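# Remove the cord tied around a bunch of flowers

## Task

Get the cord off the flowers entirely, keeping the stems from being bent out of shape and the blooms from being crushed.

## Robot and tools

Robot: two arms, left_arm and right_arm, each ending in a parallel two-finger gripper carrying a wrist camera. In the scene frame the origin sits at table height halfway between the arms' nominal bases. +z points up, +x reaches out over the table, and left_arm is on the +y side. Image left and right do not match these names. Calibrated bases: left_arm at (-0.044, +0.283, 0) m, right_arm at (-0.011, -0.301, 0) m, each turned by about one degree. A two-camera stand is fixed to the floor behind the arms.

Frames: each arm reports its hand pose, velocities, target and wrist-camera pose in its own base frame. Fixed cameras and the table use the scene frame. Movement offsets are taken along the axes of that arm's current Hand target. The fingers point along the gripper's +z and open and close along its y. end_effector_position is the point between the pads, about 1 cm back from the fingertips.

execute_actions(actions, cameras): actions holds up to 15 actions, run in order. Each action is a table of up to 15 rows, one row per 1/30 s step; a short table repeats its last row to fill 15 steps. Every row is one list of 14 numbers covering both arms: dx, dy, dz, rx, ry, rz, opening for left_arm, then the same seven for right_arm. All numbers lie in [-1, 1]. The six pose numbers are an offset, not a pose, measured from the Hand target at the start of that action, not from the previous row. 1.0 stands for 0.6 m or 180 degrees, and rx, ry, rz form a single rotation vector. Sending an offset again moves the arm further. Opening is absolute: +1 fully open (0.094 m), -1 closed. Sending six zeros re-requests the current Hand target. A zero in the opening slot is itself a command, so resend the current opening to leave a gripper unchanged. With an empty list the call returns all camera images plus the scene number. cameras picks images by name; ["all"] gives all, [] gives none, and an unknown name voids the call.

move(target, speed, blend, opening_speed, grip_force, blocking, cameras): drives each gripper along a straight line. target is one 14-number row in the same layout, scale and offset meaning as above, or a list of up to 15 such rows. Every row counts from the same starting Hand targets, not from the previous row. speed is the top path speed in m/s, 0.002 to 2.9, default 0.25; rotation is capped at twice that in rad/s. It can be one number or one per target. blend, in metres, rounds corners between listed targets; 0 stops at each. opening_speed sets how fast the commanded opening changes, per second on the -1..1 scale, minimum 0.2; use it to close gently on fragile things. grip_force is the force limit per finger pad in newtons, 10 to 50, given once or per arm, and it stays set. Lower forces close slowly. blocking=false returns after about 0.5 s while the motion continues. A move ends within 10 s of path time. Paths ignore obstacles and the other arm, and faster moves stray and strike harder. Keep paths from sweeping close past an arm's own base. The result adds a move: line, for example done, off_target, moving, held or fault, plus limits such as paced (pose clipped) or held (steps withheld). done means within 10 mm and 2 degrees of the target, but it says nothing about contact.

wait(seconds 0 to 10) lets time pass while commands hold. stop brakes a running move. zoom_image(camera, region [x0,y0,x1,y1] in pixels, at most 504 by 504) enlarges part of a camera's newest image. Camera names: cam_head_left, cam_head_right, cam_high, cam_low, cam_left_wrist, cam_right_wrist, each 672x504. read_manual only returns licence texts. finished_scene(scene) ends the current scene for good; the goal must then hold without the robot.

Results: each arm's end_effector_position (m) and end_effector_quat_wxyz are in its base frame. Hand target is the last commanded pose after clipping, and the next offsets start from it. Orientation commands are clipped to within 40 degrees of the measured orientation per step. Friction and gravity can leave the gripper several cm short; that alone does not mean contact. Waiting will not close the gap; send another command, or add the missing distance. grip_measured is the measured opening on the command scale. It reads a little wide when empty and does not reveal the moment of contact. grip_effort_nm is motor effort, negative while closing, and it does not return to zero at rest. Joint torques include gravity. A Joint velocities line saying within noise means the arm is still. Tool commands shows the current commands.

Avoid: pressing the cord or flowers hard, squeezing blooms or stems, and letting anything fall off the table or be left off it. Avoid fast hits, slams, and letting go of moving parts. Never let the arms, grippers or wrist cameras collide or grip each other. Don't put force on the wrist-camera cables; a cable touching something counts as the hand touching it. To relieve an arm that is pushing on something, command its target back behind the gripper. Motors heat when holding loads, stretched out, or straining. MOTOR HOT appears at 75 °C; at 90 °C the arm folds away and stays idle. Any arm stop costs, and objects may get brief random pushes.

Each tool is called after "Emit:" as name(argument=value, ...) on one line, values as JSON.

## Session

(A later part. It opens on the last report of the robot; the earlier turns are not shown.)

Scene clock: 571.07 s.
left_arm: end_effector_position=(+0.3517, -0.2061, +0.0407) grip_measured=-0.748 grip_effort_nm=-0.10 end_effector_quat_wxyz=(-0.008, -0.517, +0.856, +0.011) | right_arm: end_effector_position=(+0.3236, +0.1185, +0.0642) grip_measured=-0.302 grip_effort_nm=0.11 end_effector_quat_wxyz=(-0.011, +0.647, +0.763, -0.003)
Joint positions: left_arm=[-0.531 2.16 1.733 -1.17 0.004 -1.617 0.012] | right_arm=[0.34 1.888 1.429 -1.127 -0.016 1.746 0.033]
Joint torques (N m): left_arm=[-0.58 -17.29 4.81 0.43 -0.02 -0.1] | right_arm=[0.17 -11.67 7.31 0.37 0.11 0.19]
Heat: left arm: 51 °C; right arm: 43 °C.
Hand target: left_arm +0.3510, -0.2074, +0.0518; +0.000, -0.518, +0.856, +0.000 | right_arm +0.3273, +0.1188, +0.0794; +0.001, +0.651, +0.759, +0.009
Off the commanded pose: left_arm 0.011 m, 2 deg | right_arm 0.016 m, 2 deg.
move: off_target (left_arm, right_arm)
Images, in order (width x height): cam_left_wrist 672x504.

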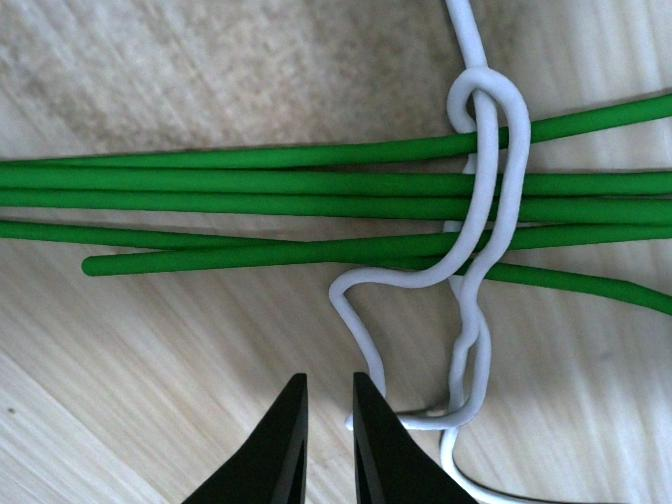

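Emit:
move(target=[-0.0209, -0.0097, 0.06, 0, 0, 0, -0.65, 0, 0, 0, 0, 0, 0, -0.3], speed=0.1, cameras=["cam_left_wrist"])

Emit:
zoom_image(camera="cam_left_wrist", region=[180, 150, 500, 500])

Scene clock: 575.77 s.
left_arm: end_effector_position=(+0.3647, -0.2025, +0.0252) grip_measured=-0.652 grip_effort_nm=0.12 end_effector_quat_wxyz=(+0.004, -0.518, +0.855, -0.012) | right_arm: end_effector_position=(+0.3236, +0.1185, +0.0642) grip_measured=-0.302 grip_effort_nm=0.11 end_effector_quat_wxyz=(-0.011, +0.647, +0.763, -0.003)
Joint positions: left_arm=[-0.507 2.16 1.67 -1.056 0.004 -1.598 0.016] | right_arm=[0.34 1.888 1.429 -1.127 -0.016 1.746 0.033]
Joint torques (N m): left_arm=[0.17 -12.33 4.86 0.5 -0.02 0] | right_arm=[0.17 -11.66 7.28 0.37 0.11 0.19]
Heat: left arm: 52 °C; right arm: 43 °C.
Hand target: left_arm +0.3620, -0.1990, +0.0159; +0.000, -0.518, +0.855, +0.000 | right_arm +0.3273, +0.1188, +0.0794; +0.001, +0.651, +0.759, +0.009
Off the commanded pose: left_arm 0.010 m, 1 deg | right_arm 0.016 m, 2 deg.
move: off_target (right_arm)
Images, in order (width x height): cam_left_wrist 672x504.

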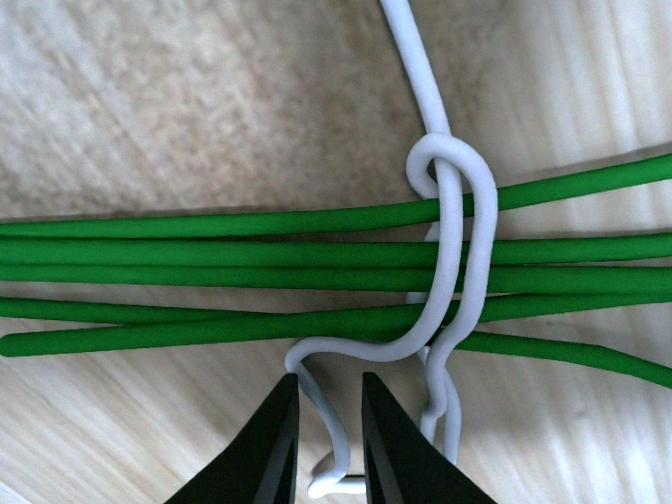

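Scaled by 1.440 from the camera's 672x504 image, which has a finer 960x720 frame.

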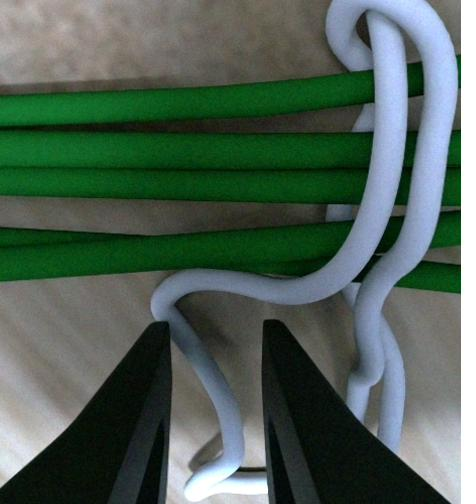

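Emit:
move(target=[[0.006, 0.006, 0.016, 0, 0, 0, -0.65, 0, 0, 0, 0, 0, 0, -0.3], [0.006, 0.006, 0.016, 0, 0, 0, -1, 0, 0, 0, 0, 0, 0, -0.3]], speed=0.1, opening_speed=0.5, cameras=["cam_left_wrist"])

Emit:
zoom_image(camera="cam_left_wrist", region=[180, 150, 500, 500])

Scene clock: 579.63 s.
left_arm: end_effector_position=(+0.3658, -0.2047, +0.0188) grip_measured=-0.950 grip_effort_nm=-0.96 end_effector_quat_wxyz=(+0.006, -0.518, +0.855, -0.019) | right_arm: end_effector_position=(+0.3236, +0.1185, +0.0642) grip_measured=-0.302 grip_effort_nm=0.11 end_effector_quat_wxyz=(-0.011, +0.647, +0.763, -0.003)
Joint positions: left_arm=[-0.509 2.16 1.643 -1.014 0.009 -1.598 0.002] | right_arm=[0.34 1.888 1.429 -1.127 -0.016 1.746 0.033]
Joint torques (N m): left_arm=[-0.54 -12.51 3.71 0.54 -0.07 -0.1] | right_arm=[0.17 -11.67 7.28 0.37 0.11 0.19]
Heat: left arm: 51 °C; right arm: 43 °C.
Hand target: left_arm +0.3571, -0.2005, +0.0062; +0.000, -0.518, +0.856, +0.000 | right_arm +0.3273, +0.1188, +0.0794; +0.001, +0.651, +0.759, +0.009
Off the commanded pose: left_arm 0.016 m, 2 deg | right_arm 0.016 m, 2 deg.
move: off_target (left_arm, right_arm); target 2's new opening was sent with left_arm's hand 0.013 m and 1 deg from that target
Images, in order (width x height): cam_left_wrist 672x504.

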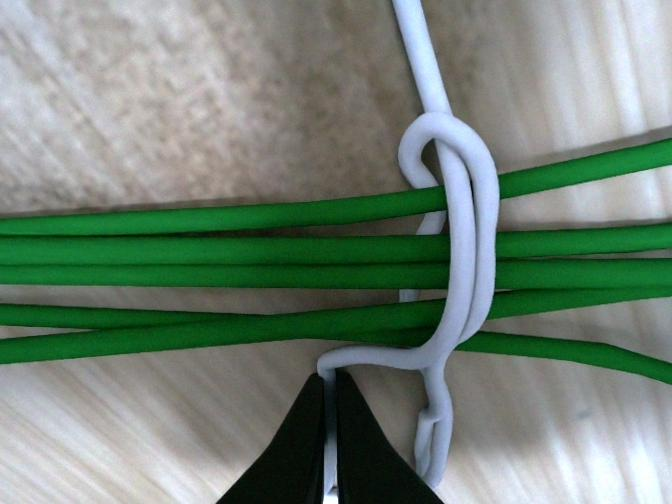

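Scaled by 1.440 from the camera's 672x504 image, which has a finer 960x720 frame.

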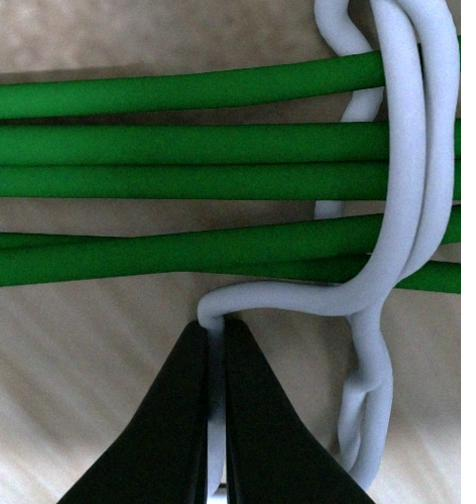

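Emit:
move(target=[[0.02, -0.01, -0.04, 0, 0, 0, -1, 0, 0, 0, 0, 0, 0, -0.3], [0.125, -0.0417, -0.06, 0, 0, 0, -1, 0, 0, 0, 0, 0, 0, -0.3]], speed=0.1, blend=[0.02, 0], cameras=["cam_left_wrist"])

Emit:
zoom_image(camera="cam_left_wrist", region=[180, 50, 500, 500])

Scene clock: 584.50 s.
left_arm: end_effector_position=(+0.3428, -0.2804, +0.0477) grip_measured=-0.953 grip_effort_nm=-1.02 end_effector_quat_wxyz=(+0.000, -0.514, +0.858, -0.012) | right_arm: end_effector_position=(+0.3236, +0.1185, +0.0642) grip_measured=-0.302 grip_effort_nm=0.11 end_effector_quat_wxyz=(-0.011, +0.647, +0.763, -0.003)
Joint positions: left_arm=[-0.684 2.254 1.913 -1.208 0.009 -1.764 0.002] | right_arm=[0.34 1.888 1.429 -1.127 -0.016 1.746 0.033]
Joint torques (N m): left_arm=[0.29 -12.48 7.53 0.32 -0.07 -0.16] | right_arm=[0.17 -11.69 7.28 0.37 0.11 0.19]
Heat: left arm: 51 °C; right arm: 43 °C.
Hand target: left_arm +0.3444, -0.2786, +0.0422; +0.000, -0.518, +0.856, +0.000 | right_arm +0.3273, +0.1188, +0.0794; +0.001, +0.651, +0.759, +0.009
Off the commanded pose: left_arm 0.006 m, 1 deg | right_arm 0.016 m, 2 deg.
move: off_target (right_arm); blend cut to 0.0136 m at target 1
Images, in order (width x height): cam_left_wrist 672x504.

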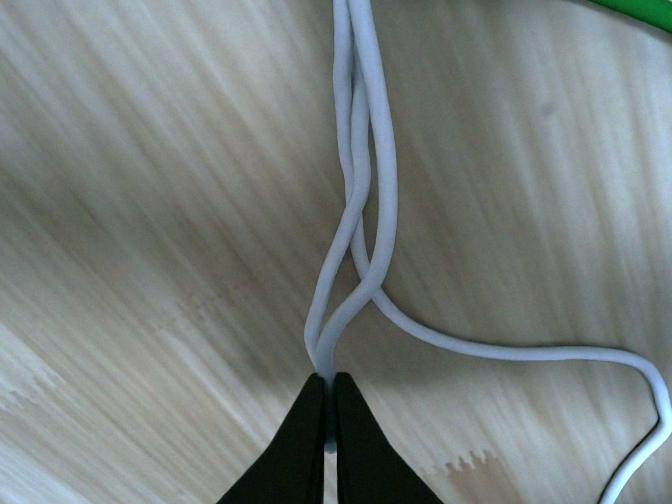

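Scaled by 1.120 from the camera's 672x504 image, which has a finer 960x720 frame.

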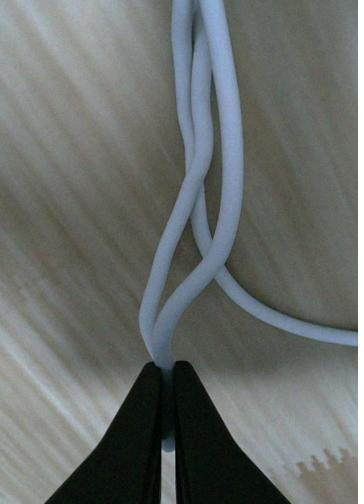

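Emit:
move(target=[0.06, -0.01, -0.04, 0, 0, 0, -1, 0, 0, 0, 0, 0, 0, -0.3], speed=0.1, cameras=["cam_high", "cam_head_left"])

Emit:
zoom_image(camera="cam_head_left", region=[60, 160, 360, 400])

Scene clock: 586.47 s.
left_arm: end_effector_position=(+0.3390, -0.3145, +0.0703) grip_measured=-0.953 grip_effort_nm=-1.02 end_effector_quat_wxyz=(+0.004, -0.509, +0.860, -0.030) | right_arm: end_effector_position=(+0.3236, +0.1185, +0.0642) grip_measured=-0.302 grip_effort_nm=0.11 end_effector_quat_wxyz=(-0.011, +0.647, +0.763, -0.003)
Joint positions: left_arm=[-0.746 2.299 2.078 -1.29 0.01 -1.815 0.002] | right_arm=[0.34 1.888 1.429 -1.127 -0.016 1.746 0.033]
Joint torques (N m): left_arm=[0.61 -15.61 5.6 0.49 0.05 -0.04] | right_arm=[0.17 -11.67 7.31 0.38 0.11 0.19]
Heat: left arm: 51 °C; right arm: 43 °C.
Hand target: left_arm +0.3399, -0.3106, +0.0696; +0.004, -0.512, +0.859, -0.026 (not the last commanded pose) | right_arm +0.3273, +0.1188, +0.0794; +0.001, +0.651, +0.759, +0.009
Off the commanded pose: left_arm 0.007 m, 4 deg | right_arm 0.016 m, 2 deg.
move: held (left_arm; a check stopped the path), off_target (right_arm); limits=held
pose unreachable (left arm): on one or more control steps of this call, first in action 0 (counted from 0), this arm could not follow its commanded pose, so it was not sent that pose on those steps. It may still have moved: this result reports where it is.
cause: moving toward the commanded pose would bring a part of the arm too close to another arm (this arm's wrist (the part past joint 4) and the right arm's wrist (the part past joint 4), along the way the arms are being sent, or toward where that arm still pushes).
Images, in order (width x height): cam_head_left 672x504, cam_high 672x504.

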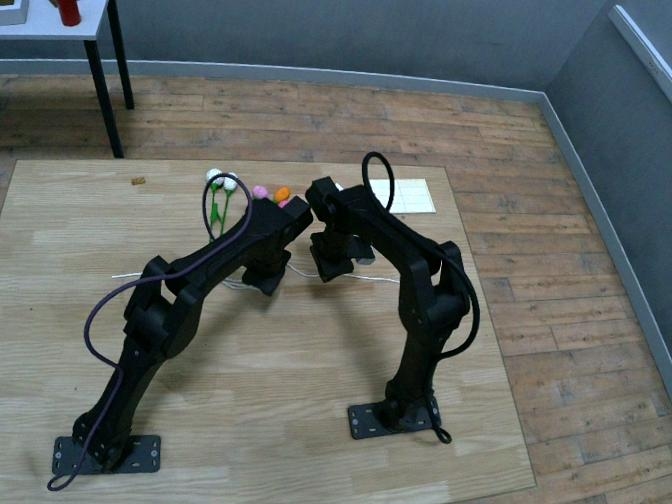

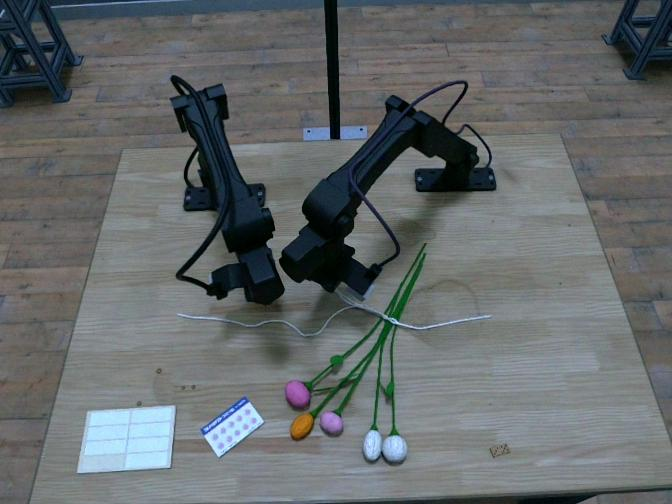

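Scaled by 1.680 from the camera's 672x504 image, which has a finer 960x720 frame.

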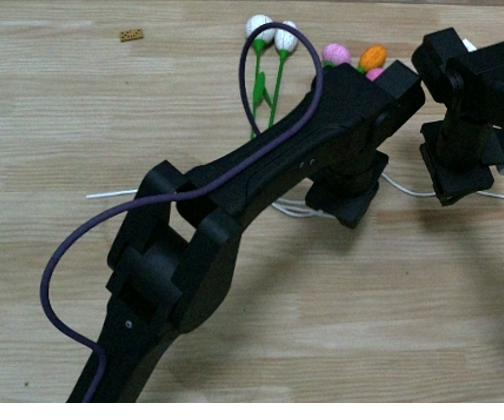

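Emit:
move(target=[[0, 0, 0, 0, 0, 0, -1, 0, 0, -0.08, 0, 0, 0, -0.3], [0, 0, 0, 0, 0, 0, -1, -0.272, -0.0928, -0.16, 0, 0, 0, -0.3]], speed=0.25, blend=[0.02, 0], cameras=["cam_left_wrist"])

Scene clock: 589.87 s.
left_arm: end_effector_position=(+0.3400, -0.3135, +0.0703) grip_measured=-0.953 grip_effort_nm=-1.02 end_effector_quat_wxyz=(+0.004, -0.510, +0.859, -0.030) | right_arm: end_effector_position=(+0.2949, -0.0527, +0.1585) grip_measured=-0.302 grip_effort_nm=0.11 end_effector_quat_wxyz=(-0.015, +0.655, +0.755, +0.000)
Joint positions: left_arm=[-0.743 2.299 2.078 -1.29 0.01 -1.815 0.002] | right_arm=[-0.19 1.706 1.58 -1.471 -0.016 1.239 0.033]
Joint torques (N m): left_arm=[0.31 -15.43 5.57 0.51 0 -0.04] | right_arm=[0.27 -9.65 7.68 0.37 0.03 -0.04]
Heat: left arm: 50 °C; right arm: 43 °C.
Hand target: left_arm +0.3399, -0.3105, +0.0696; +0.004, -0.512, +0.859, -0.026 | right_arm +0.2959, -0.0523, +0.1728; +0.001, +0.651, +0.759, +0.009
Off the commanded pose: left_arm 0.003 m, 0 deg | right_arm 0.014 m, 2 deg.
move: off_target (right_arm)
Images, in order (width x height): cam_left_wrist 672x504.

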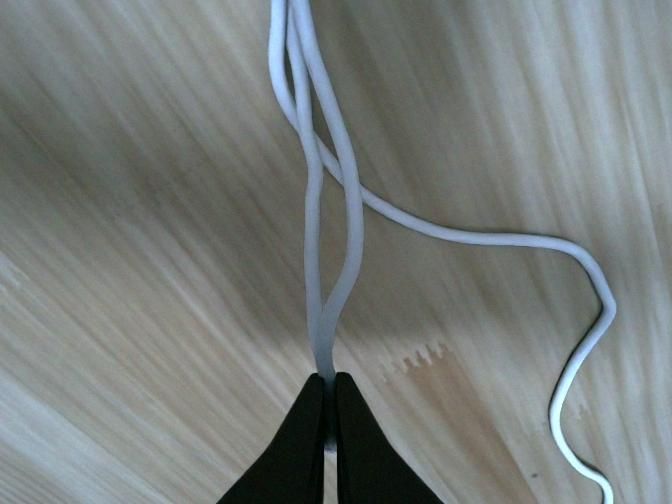

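Emit:
move(target=[0.085, 0.0297, 0, 0, 0, 0.11, -1, 0, 0, 0, 0, 0, 0, -0.3], speed=0.12, cameras=["cam_left_wrist", "cam_high"])

Scene clock: 593.37 s.
left_arm: end_effector_position=(+0.3019, -0.3478, +0.0681) grip_measured=-0.953 grip_effort_nm=-1.02 end_effector_quat_wxyz=(+0.004, -0.361, +0.932, -0.026) | right_arm: end_effector_position=(+0.2949, -0.0527, +0.1585) grip_measured=-0.302 grip_effort_nm=0.11 end_effector_quat_wxyz=(-0.015, +0.655, +0.756, +0.000)
Joint positions: left_arm=[-0.854 2.299 2.069 -1.29 0.01 -1.593 0.002] | right_arm=[-0.19 1.706 1.58 -1.471 -0.016 1.238 0.033]
Joint torques (N m): left_arm=[-0.54 -16.31 5 0.56 -0.06 0] | right_arm=[0.27 -9.65 7.69 0.39 0.02 -0.04]
Heat: left arm: 49 °C; right arm: 43 °C.
Hand target: left_arm +0.2999, -0.3470, +0.0697; +0.008, -0.356, +0.934, -0.025 | right_arm +0.2960, -0.0523, +0.1728; +0.001, +0.651, +0.759, +0.009
Off the commanded pose: left_arm 0.003 m, 1 deg | right_arm 0.014 m, 2 deg.
move: off_target (right_arm)
Images, in order (width x height): cam_high 672x504, cam_left_wrist 672x504.

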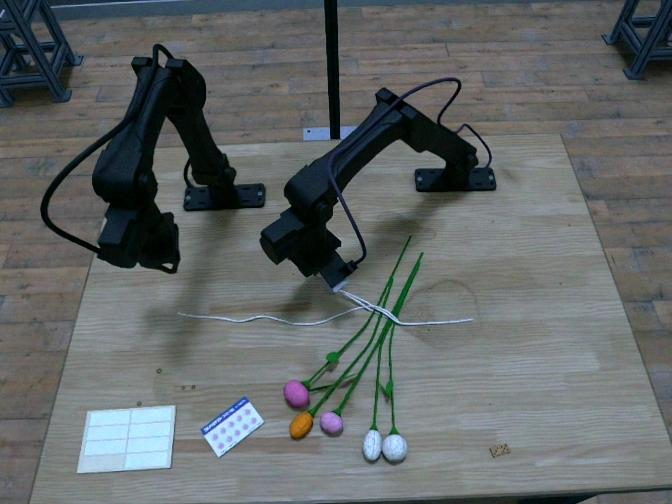

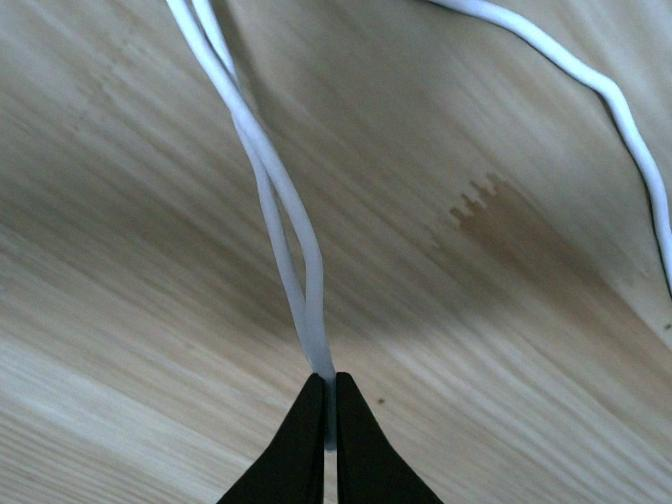

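Emit:
move(target=[0.12, -0.009, 0, 0, 0, 0.06, -1, 0, 0, 0, 0, 0, 0, -0.3], speed=0.12, cameras=["cam_left_wrist", "cam_high"])

Emit:
zoom_image(camera="cam_high", region=[240, 220, 500, 380])

Scene clock: 597.07 s.
left_arm: end_effector_position=(+0.2482, -0.3991, +0.0756) grip_measured=-0.953 grip_effort_nm=-1.02 end_effector_quat_wxyz=(+0.008, -0.269, +0.962, -0.034) | right_arm: end_effector_position=(+0.2949, -0.0527, +0.1585) grip_measured=-0.302 grip_effort_nm=0.11 end_effector_quat_wxyz=(-0.015, +0.655, +0.756, +0.000)
Joint positions: left_arm=[-1.015 2.326 2.145 -1.32 0.004 -1.561 0.002] | right_arm=[-0.19 1.706 1.58 -1.471 -0.016 1.238 0.033]
Joint torques (N m): left_arm=[-0.24 -13.31 7.64 0.43 -0.15 0] | right_arm=[0.25 -9.63 7.66 0.38 0.03 -0.04]
Heat: left arm: 49 °C; right arm: 43 °C.
Hand target: left_arm +0.2499, -0.3990, +0.0701; +0.011, -0.267, +0.963, -0.024 | right_arm +0.2960, -0.0523, +0.1728; +0.001, +0.651, +0.759, +0.009
Off the commanded pose: left_arm 0.006 m, 1 deg | right_arm 0.014 m, 2 deg.
move: off_target (right_arm)
Images, in order (width x height): cam_high 672x504, cam_left_wrist 672x504.

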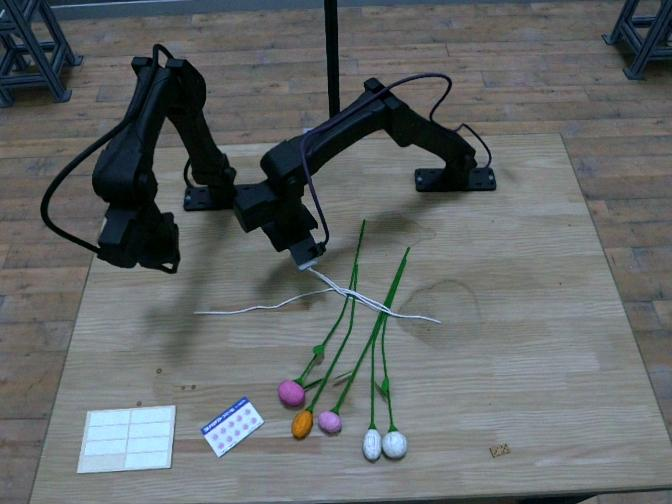

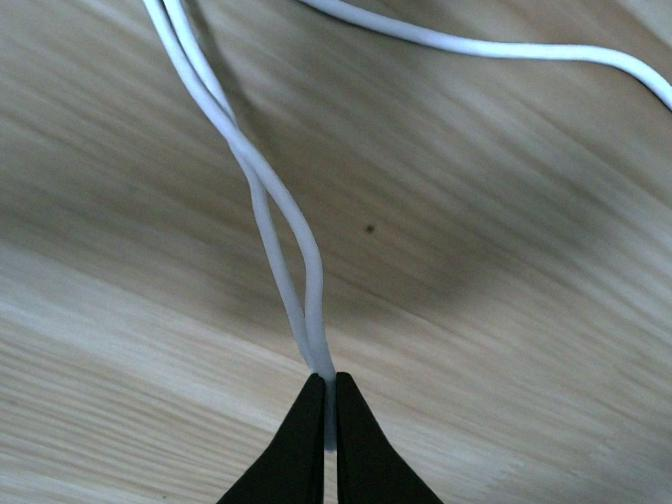

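Scaled by 1.938 from the camera's 672x504 image, which has a finer 960x720 frame.

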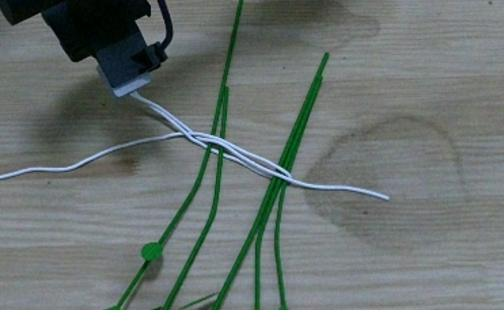

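Emit:
move(target=[[-0.03, 0, 0.095, 0, 0, 0, -1, 0, 0, 0, 0, 0, 0, -0.3], [-0.03, 0, 0.095, 0, 0, 0, -0.7, 0, 0, 0, 0, 0, 0, -0.3], [-0.03, 0.0, -0.04, 0, 0, 0, -0.7, 0, 0, 0, 0, 0, 0, -0.3]], speed=0.12, cameras=["cam_left_wrist", "cam_high"])

Emit:
zoom_image(camera="cam_high", region=[240, 220, 500, 380])

Scene clock: 604.97 s.
left_arm: end_effector_position=(+0.2631, -0.3890, +0.0902) grip_measured=-0.702 grip_effort_nm=0.12 end_effector_quat_wxyz=(+0.006, -0.269, +0.963, -0.024) | right_arm: end_effector_position=(+0.2949, -0.0527, +0.1585) grip_measured=-0.302 grip_effort_nm=0.11 end_effector_quat_wxyz=(-0.015, +0.655, +0.756, +0.000)
Joint positions: left_arm=[-0.977 2.362 2.266 -1.425 0.004 -1.521 0.014] | right_arm=[-0.19 1.706 1.58 -1.471 -0.016 1.238 0.033]
Joint torques (N m): left_arm=[-0.08 -15.39 7.42 0.41 -0.07 -0.01] | right_arm=[0.25 -9.66 7.68 0.38 0.02 -0.04]
Heat: left arm: 49 °C; right arm: 43 °C.
Hand target: left_arm +0.2646, -0.3887, +0.0944; +0.011, -0.267, +0.963, -0.024 | right_arm +0.2960, -0.0523, +0.1728; +0.001, +0.651, +0.759, +0.009
Off the commanded pose: left_arm 0.004 m, 1 deg | right_arm 0.014 m, 2 deg.
move: off_target (right_arm); target 2's new opening was sent with left_arm's hand 0.013 m and 2 deg from that target
Images, in order (width x height): cam_high 672x504, cam_left_wrist 672x504.

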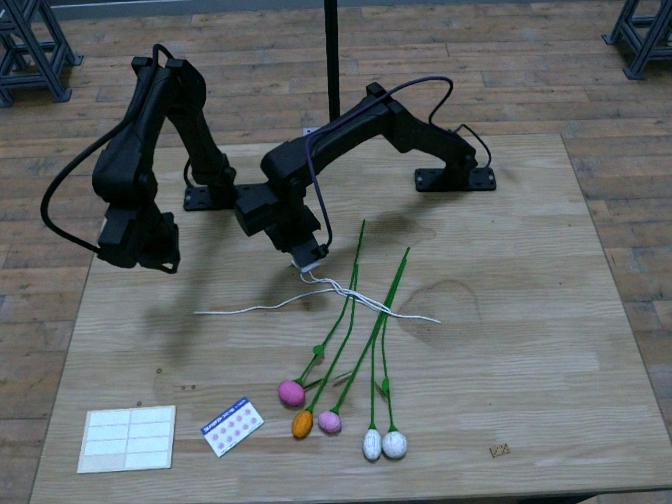

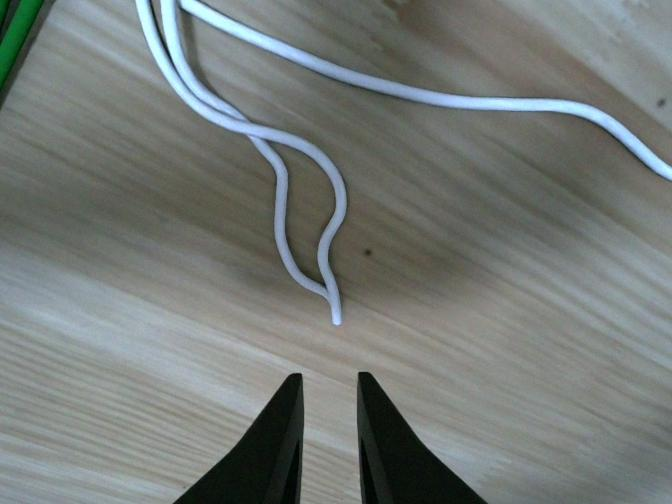

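Scaled by 1.938 from the camera's 672x504 image, which has a finer 960x720 frame.

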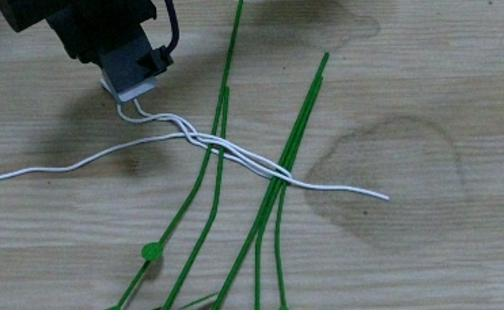

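Emit:
move(target=[[0, 0, -0.08, 0, 0, 0, -0.7, 0, 0, 0, 0, 0, 0, -0.3], [-0.315, 0.1077, -0.1, 0, 0, 0, -0.7, 0, 0, 0, 0, 0, 0, -0.3]], speed=0.3, blend=[0.02, 0], cameras=["cam_left_wrist"])

Emit:
zoom_image(camera="cam_left_wrist", region=[180, 50, 560, 430])

Scene clock: 609.40 s.
left_arm: end_effector_position=(+0.3919, -0.2333, +0.1315) grip_measured=-0.702 grip_effort_nm=0.13 end_effector_quat_wxyz=(+0.013, -0.271, +0.962, -0.027) | right_arm: end_effector_position=(+0.2949, -0.0527, +0.1585) grip_measured=-0.302 grip_effort_nm=0.11 end_effector_quat_wxyz=(-0.015, +0.655, +0.756, +0.000)
Joint positions: left_arm=[-0.532 2.316 2.354 -1.55 0.018 -1.081 0.014] | right_arm=[-0.19 1.706 1.58 -1.471 -0.016 1.238 0.033]
Joint torques (N m): left_arm=[-0.27 -18.88 6.87 0.43 0.03 -0.02] | right_arm=[0.24 -9.65 7.69 0.38 0.02 -0.04]
Heat: left arm: 50 °C; right arm: 43 °C.
Hand target: left_arm +0.3913, -0.2336, +0.1523; +0.011, -0.267, +0.963, -0.024 | right_arm +0.2960, -0.0523, +0.1728; +0.001, +0.651, +0.759, +0.009
Off the commanded pose: left_arm 0.021 m, 1 deg | right_arm 0.014 m, 2 deg.
joint sent to its limit (left arm) — joint 4 (wrist pitch), lower limit. The joint targets are off in orientation, not in position.
move: off_target (left_arm, right_arm)
Images, in order (width x height): cam_left_wrist 672x504.

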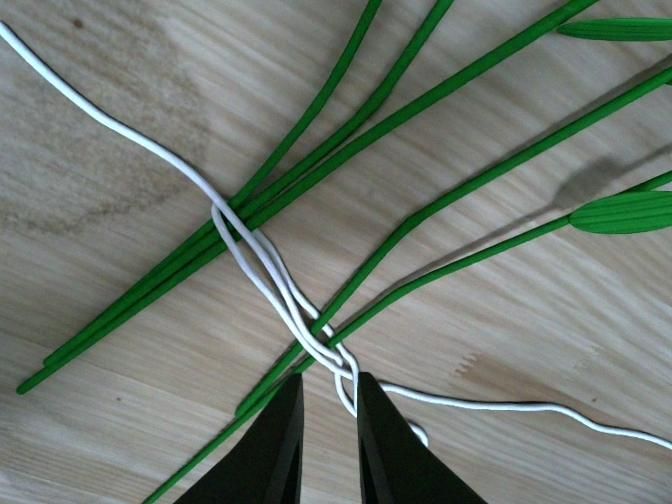

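Scaled by 1.326 from the camera's 672x504 image, which has a finer 960x720 frame.

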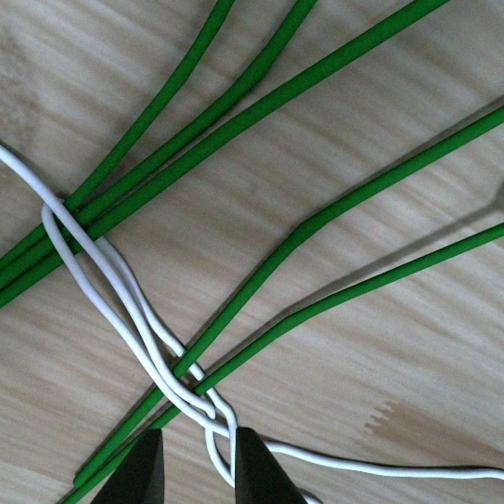

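Emit:
zoom_image(camera="cam_left_wrist", region=[170, 170, 330, 330])

Emit:
zoom_image(camera="cam_left_wrist", region=[260, 290, 440, 470])

Scaled by 3.150 from the camera's 672x504 image, which has a finer 960x720 frame.

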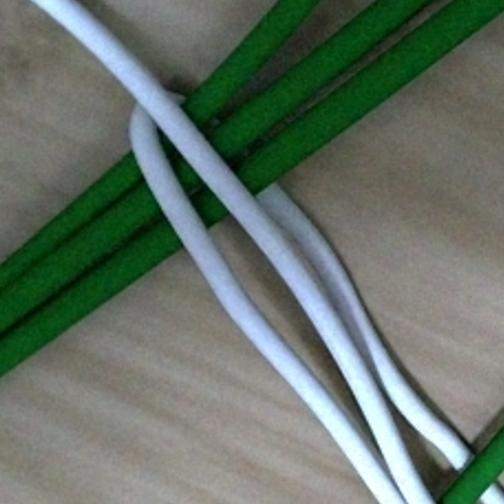

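Scaled by 2.800 from the camera's 672x504 image, which has a finer 960x720 frame.

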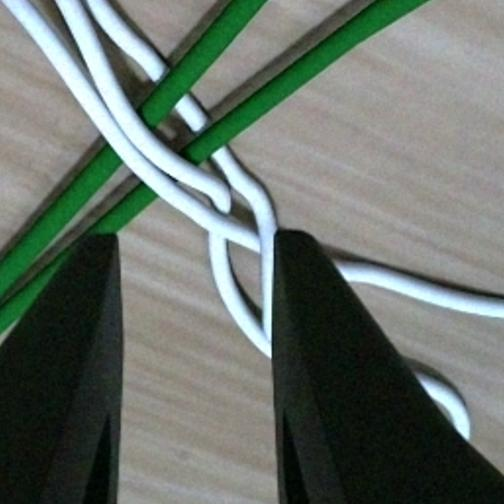

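Emit:
move(target=[0.169, -0.0138, 0.17, -0.0171, -0.0005, -0.121, -0.8, 0, 0, 0, 0, 0, 0, -0.3], speed=0.15, cameras=["cam_left_wrist"])

Emit:
zoom_image(camera="cam_left_wrist", region=[180, 150, 500, 500])

Scene clock: 627.17 s.
left_arm: end_effector_position=(+0.3106, -0.3003, +0.0430) grip_measured=-0.798 grip_effort_nm=-0.10 end_effector_quat_wxyz=(-0.010, -0.441, +0.898, +0.005) | right_arm: end_effector_position=(+0.2949, -0.0527, +0.1585) grip_measured=-0.302 grip_effort_nm=0.11 end_effector_quat_wxyz=(-0.015, +0.655, +0.756, +0.000)
Joint positions: left_arm=[-0.764 2.25 1.889 -1.226 0.016 -1.676 0.009] | right_arm=[-0.19 1.706 1.58 -1.471 -0.016 1.238 0.033]
Joint torques (N m): left_arm=[0.35 -17.16 4.78 0.44 -0.13 -0.09] | right_arm=[0.25 -9.65 7.68 0.38 0.02 -0.04]
Heat: left arm: 53 °C; right arm: 43 °C.
Hand target: left_arm +0.3121, -0.2970, +0.0501; +0.000, -0.444, +0.896, +0.001 | right_arm +0.2960, -0.0523, +0.1728; +0.001, +0.651, +0.759, +0.009
Off the commanded pose: left_arm 0.008 m, 1 deg | right_arm 0.014 m, 2 deg.
move: off_target (right_arm)
Images, in order (width x height): cam_left_wrist 672x504.

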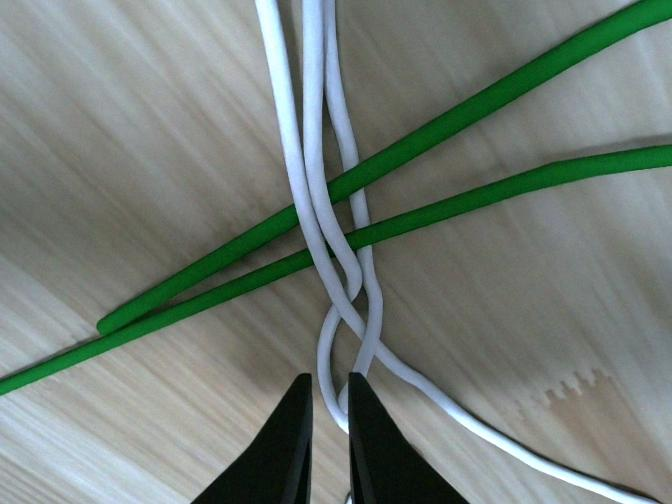

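Scaled by 1.440 from the camera's 672x504 image, which has a finer 960x720 frame.

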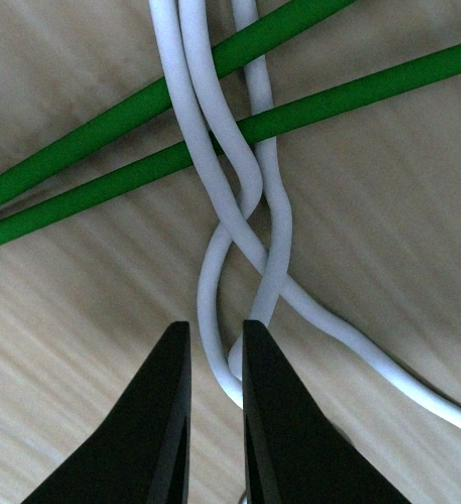

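Emit:
move(target=[[0.004, 0.005, 0.0635, 0, 0, 0, -0.8, 0, 0, 0, 0, 0, 0, -0.3]], speed=0.1, cameras=["cam_left_wrist"])

Emit:
zoom_image(camera="cam_left_wrist", region=[220, 240, 440, 460])

Scene clock: 630.27 s.
left_arm: end_effector_position=(+0.3108, -0.2999, +0.0194) grip_measured=-0.798 grip_effort_nm=-0.10 end_effector_quat_wxyz=(-0.005, -0.444, +0.896, -0.006) | right_arm: end_effector_position=(+0.2949, -0.0527, +0.1585) grip_measured=-0.302 grip_effort_nm=0.11 end_effector_quat_wxyz=(-0.015, +0.655, +0.756, +0.000)
Joint positions: left_arm=[-0.764 2.241 1.778 -1.1 0.013 -1.683 0.009] | right_arm=[-0.19 1.706 1.58 -1.471 -0.016 1.238 0.033]
Joint torques (N m): left_arm=[-0.54 -14.45 3.64 0.64 -0.11 -0.1] | right_arm=[0.27 -9.65 7.68 0.38 0.02 -0.04]
Heat: left arm: 54 °C; right arm: 43 °C.
Hand target: left_arm +0.3082, -0.2971, +0.0120; +0.000, -0.444, +0.896, +0.001 | right_arm +0.2960, -0.0523, +0.1728; +0.001, +0.651, +0.759, +0.009
Off the commanded pose: left_arm 0.008 m, 1 deg | right_arm 0.014 m, 2 deg.
move: off_target (right_arm)
Images, in order (width x height): cam_left_wrist 672x504.

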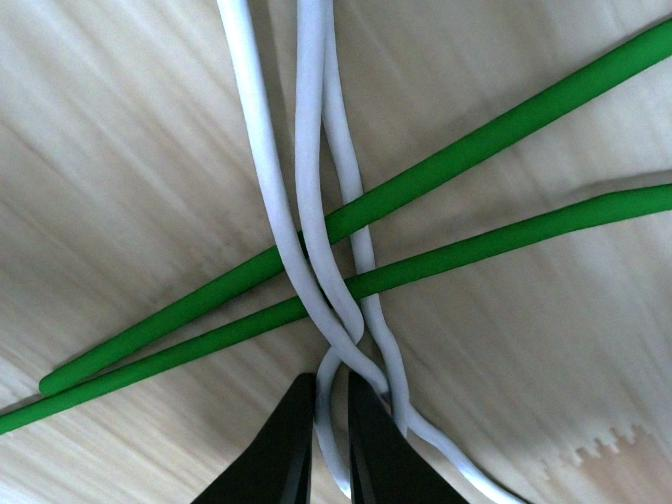

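Scaled by 2.291 from the camera's 672x504 image, which has a finer 960x720 frame.

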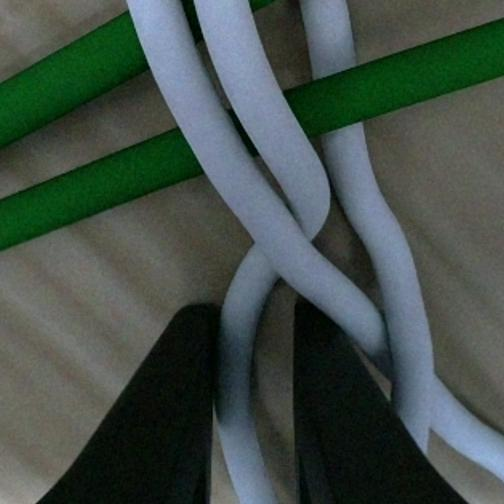

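Emit:
move(target=[[0, 0, 0, 0, 0, 0, -1, 0, 0, 0, 0, 0, 0, -0.3], [0.03, 0, -0.03, 0, 0, 0, -1, 0, 0, 0, 0, 0, 0, -0.3], [0.12, 0, -0.06, 0, 0, 0, -1, 0, 0, 0, 0, 0, 0, -0.3]], speed=0.1, blend=[0, 0.01, 0], opening_speed=0.5, cameras=["cam_left_wrist", "cam_high"])

Emit:
zoom_image(camera="cam_high", region=[240, 220, 500, 380])

Scene clock: 634.87 s.
left_arm: end_effector_position=(+0.2637, -0.3556, +0.0534) grip_measured=-0.956 grip_effort_nm=-1.02 end_effector_quat_wxyz=(-0.001, -0.440, +0.898, -0.011) | right_arm: end_effector_position=(+0.2949, -0.0527, +0.1585) grip_measured=-0.302 grip_effort_nm=0.11 end_effector_quat_wxyz=(-0.015, +0.655, +0.756, +0.000)
Joint positions: left_arm=[-0.933 2.251 1.932 -1.23 0.005 -1.845 0.002] | right_arm=[-0.19 1.706 1.58 -1.471 -0.016 1.238 0.033]
Joint torques (N m): left_arm=[-0.05 -12.66 7.42 0.36 -0.03 -0.11] | right_arm=[0.25 -9.65 7.69 0.38 0.03 -0.05]
Heat: left arm: 53 °C; right arm: 43 °C.
Hand target: left_arm +0.2646, -0.3544, +0.0481; +0.000, -0.444, +0.896, +0.001 | right_arm +0.2960, -0.0523, +0.1728; +0.001, +0.651, +0.759, +0.009
Off the commanded pose: left_arm 0.006 m, 1 deg | right_arm 0.014 m, 2 deg.
move: off_target (right_arm)
Images, in order (width x height): cam_high 672x504, cam_left_wrist 672x504.

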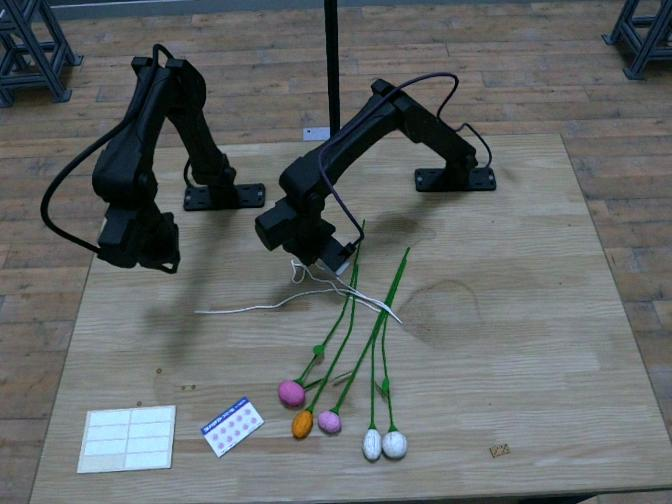

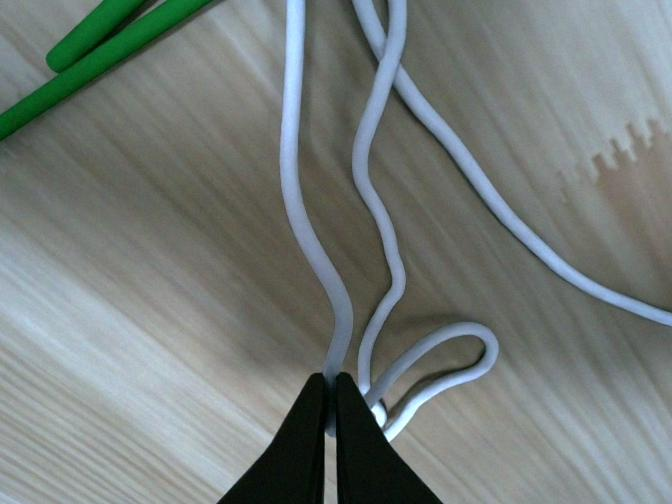

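Scaled by 1.938 from the camera's 672x504 image, which has a finer 960x720 frame.

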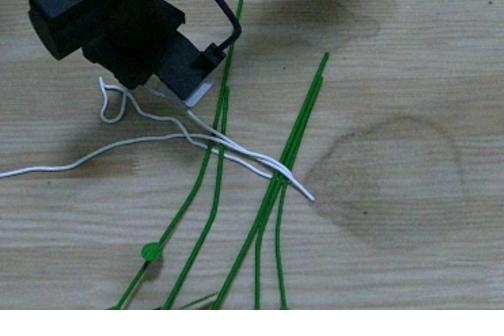

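Emit:
move(target=[[0.12, 0, 0, 0, 0, 0.05, -1, 0, 0, 0, 0, 0, 0, -0.3]], speed=0.1, cameras=["cam_left_wrist", "cam_high"])

Emit:
zoom_image(camera="cam_high", region=[240, 220, 500, 380])

Scene clock: 637.63 s.
left_arm: end_effector_position=(+0.2203, -0.4129, +0.0551) grip_measured=-0.956 grip_effort_nm=-1.02 end_effector_quat_wxyz=(-0.002, -0.373, +0.928, -0.012) | right_arm: end_effector_position=(+0.2949, -0.0527, +0.1585) grip_measured=-0.302 grip_effort_nm=0.11 end_effector_quat_wxyz=(-0.015, +0.655, +0.756, +0.000)
Joint positions: left_arm=[-1.08 2.375 2.15 -1.323 0.006 -1.845 0.002] | right_arm=[-0.19 1.706 1.58 -1.471 -0.016 1.238 0.033]
Joint torques (N m): left_arm=[0.05 -13.38 7.56 0.34 -0.03 -0.03] | right_arm=[0.27 -9.65 7.68 0.38 0.03 -0.04]
Heat: left arm: 53 °C; right arm: 43 °C.
Hand target: left_arm +0.2211, -0.4117, +0.0480; -0.001, -0.373, +0.928, +0.001 | right_arm +0.2960, -0.0523, +0.1728; +0.001, +0.651, +0.759, +0.009
Off the commanded pose: left_arm 0.007 m, 1 deg | right_arm 0.014 m, 2 deg.
move: off_target (right_arm)
Images, in order (width x height): cam_high 672x504, cam_left_wrist 672x504.

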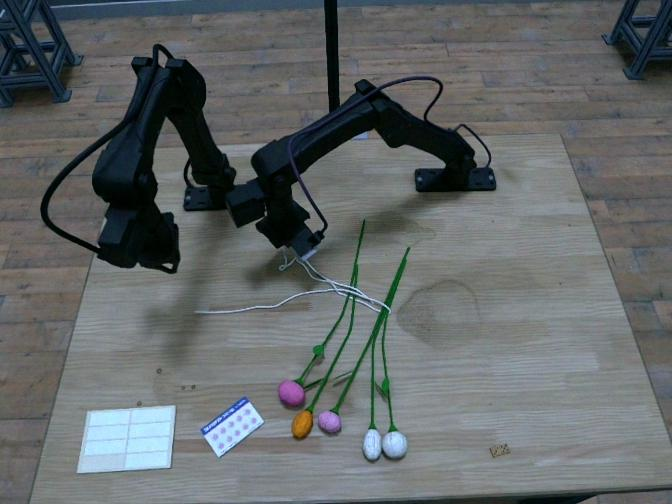

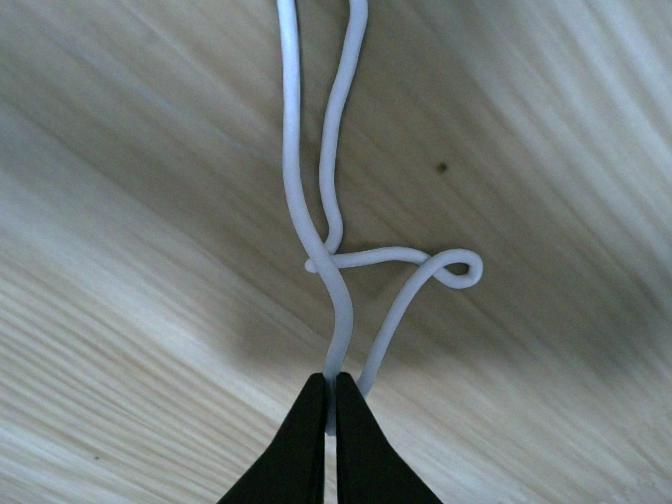

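Scaled by 1.938 from the camera's 672x504 image, which has a finer 960x720 frame.

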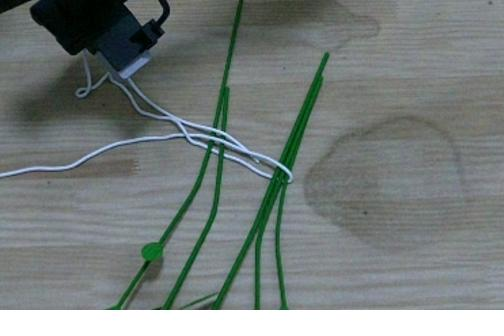

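Emit:
move(target=[[0.1515, 0.083, -0.02, 0, 0, 0.2, -1, 0, 0, 0, 0, 0, 0, -0.3]], speed=0.12, cameras=["cam_left_wrist", "cam_high"])

Emit:
zoom_image(camera="cam_high", region=[240, 220, 500, 380])

Scene clock: 643.47 s.
left_arm: end_effector_position=(+0.1218, -0.4419, +0.0462) grip_measured=-0.956 grip_effort_nm=-1.03 end_effector_quat_wxyz=(-0.005, -0.071, +0.997, +0.007) | right_arm: end_effector_position=(+0.2949, -0.0527, +0.1585) grip_measured=-0.302 grip_effort_nm=0.11 end_effector_quat_wxyz=(-0.015, +0.655, +0.756, +0.000)
Joint positions: left_arm=[-1.302 2.375 2.115 -1.326 0.006 -1.443 0.002] | right_arm=[-0.19 1.706 1.58 -1.471 -0.016 1.238 0.033]
Joint torques (N m): left_arm=[-0.29 -19.4 5.08 0.27 -0.03 0.01] | right_arm=[0.25 -9.65 7.69 0.38 0.02 -0.04]
Heat: left arm: 53 °C; right arm: 43 °C.
Hand target: left_arm +0.1210, -0.4387, +0.0602; -0.001, -0.068, +0.998, +0.000 | right_arm +0.2960, -0.0523, +0.1728; +0.001, +0.651, +0.759, +0.009
Off the commanded pose: left_arm 0.014 m, 1 deg | right_arm 0.014 m, 2 deg.
move: off_target (left_arm, right_arm)
Images, in order (width x height): cam_high 672x504, cam_left_wrist 672x504.

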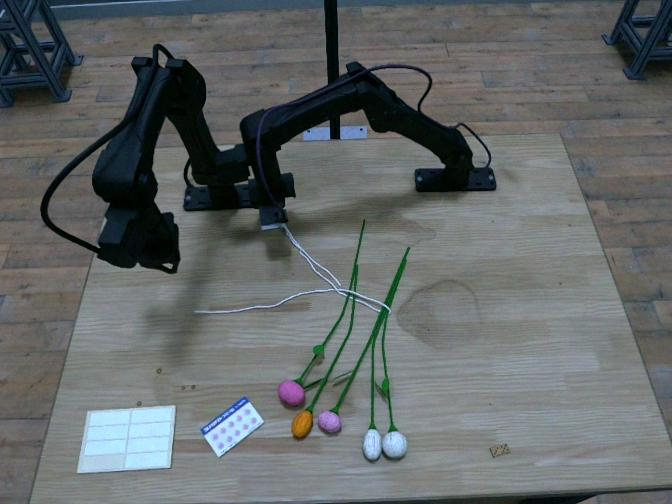

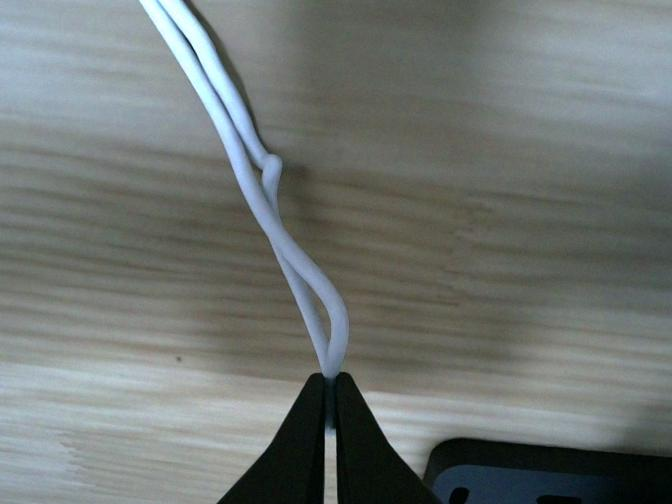

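Scaled by 1.938 from the camera's 672x504 image, which has a finer 960x720 frame.

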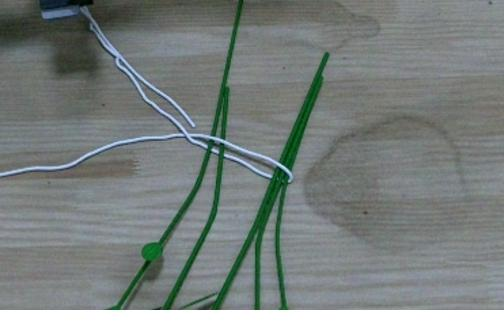

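Emit:
move(target=[[-0.02, 0, 0.078, 0, 0, 0, -1, 0, 0, 0, 0, 0, 0, -0.3], [-0.02, 0, 0.078, 0, 0, 0, -0.7, 0, 0, 0, 0, 0, 0, -0.3], [-0.02, 0.0, -0.1, 0, 0, 0, -0.7, 0, 0, 0, 0, 0, 0, -0.3]], speed=0.12)

Scene clock: 653.63 s.
left_arm: end_effector_position=(+0.1282, -0.4398, +0.1152) grip_measured=-0.702 grip_effort_nm=0.12 end_effector_quat_wxyz=(-0.005, -0.067, +0.998, -0.015) | right_arm: end_effector_position=(+0.2949, -0.0527, +0.1585) grip_measured=-0.302 grip_effort_nm=0.11 end_effector_quat_wxyz=(-0.015, +0.655, +0.756, +0.000)
Joint positions: left_arm=[-1.283 2.357 2.36 -1.547 0.016 -1.417 0.014] | right_arm=[-0.19 1.706 1.58 -1.471 -0.016 1.238 0.033]
Joint torques (N m): left_arm=[0.51 -15.98 6.63 0.32 -0.13 -0.01] | right_arm=[0.25 -9.63 7.68 0.38 0.02 -0.04]
Heat: left arm: 55 °C; right arm: 43 °C.
Hand target: left_arm +0.1329, -0.4371, +0.1201; -0.001, -0.068, +0.998, +0.000 | right_arm +0.2960, -0.0523, +0.1728; +0.001, +0.651, +0.759, +0.009
Off the commanded pose: left_arm 0.007 m, 2 deg | right_arm 0.014 m, 2 deg.
joint sent to its limit (left arm) — joint 4 (wrist pitch), lower limit. The joint targets still meet the commanded pose.
move: off_target (right_arm); target 2's new opening was sent with left_arm's hand 0.012 m and 1 deg from that target

Emit:
move(target=[-0.445, 0.338, 0, 0, 0, 0.65, -0.7, 0, 0, 0, 0, 0, 0, -0.3], speed=0.5, cameras=["cam_left_wrist"])

Emit:
zoom_image(camera="cam_left_wrist", region=[180, 150, 500, 500])

Scene clock: 661.90 s.
left_arm: end_effector_position=(+0.3707, -0.1963, +0.1237) grip_measured=-0.702 grip_effort_nm=0.12 end_effector_quat_wxyz=(+0.004, +0.812, +0.584, +0.009) | right_arm: end_effector_position=(+0.2949, -0.0527, +0.1585) grip_measured=-0.302 grip_effort_nm=0.11 end_effector_quat_wxyz=(-0.015, +0.655, +0.756, +0.000)
Joint positions: left_arm=[-0.494 2.158 2.06 -1.458 -0.012 1.4 0.014] | right_arm=[-0.19 1.706 1.58 -1.471 -0.016 1.238 0.033]
Joint torques (N m): left_arm=[-0.39 -11.82 7.46 0.36 0.14 -0.02] | right_arm=[0.27 -9.65 7.68 0.38 0.03 -0.04]
Heat: left arm: 55 °C; right arm: 43 °C.
Hand target: left_arm +0.3701, -0.2001, +0.1200; -0.001, +0.815, +0.579, +0.000 | right_arm +0.2960, -0.0523, +0.1728; +0.001, +0.651, +0.759, +0.009
Off the commanded pose: left_arm 0.005 m, 1 deg | right_arm 0.014 m, 2 deg.
move: off_target (right_arm)
Images, in order (width x height): cam_left_wrist 672x504.

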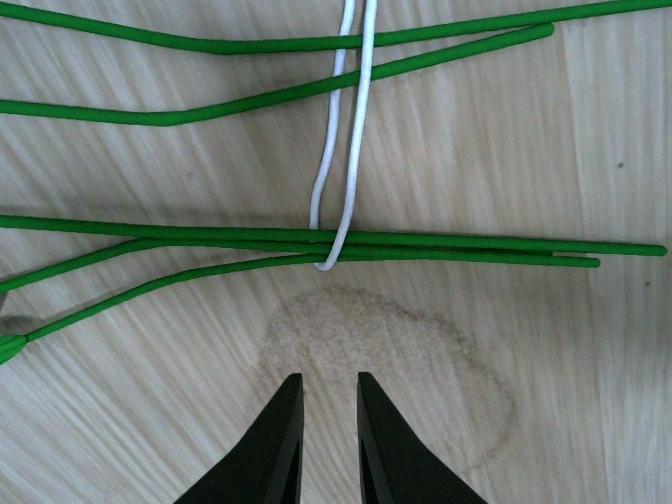

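Scaled by 1.440 from the camera's 672x504 image, which has a finer 960x720 frame.

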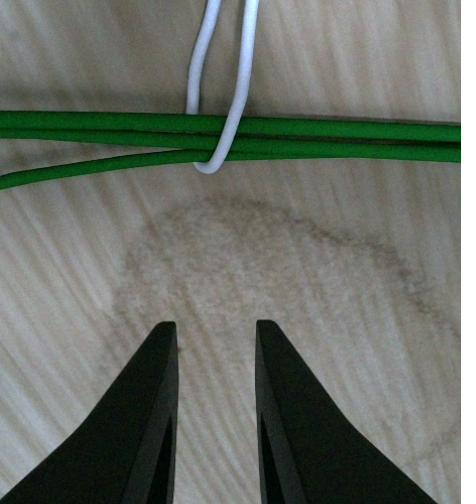

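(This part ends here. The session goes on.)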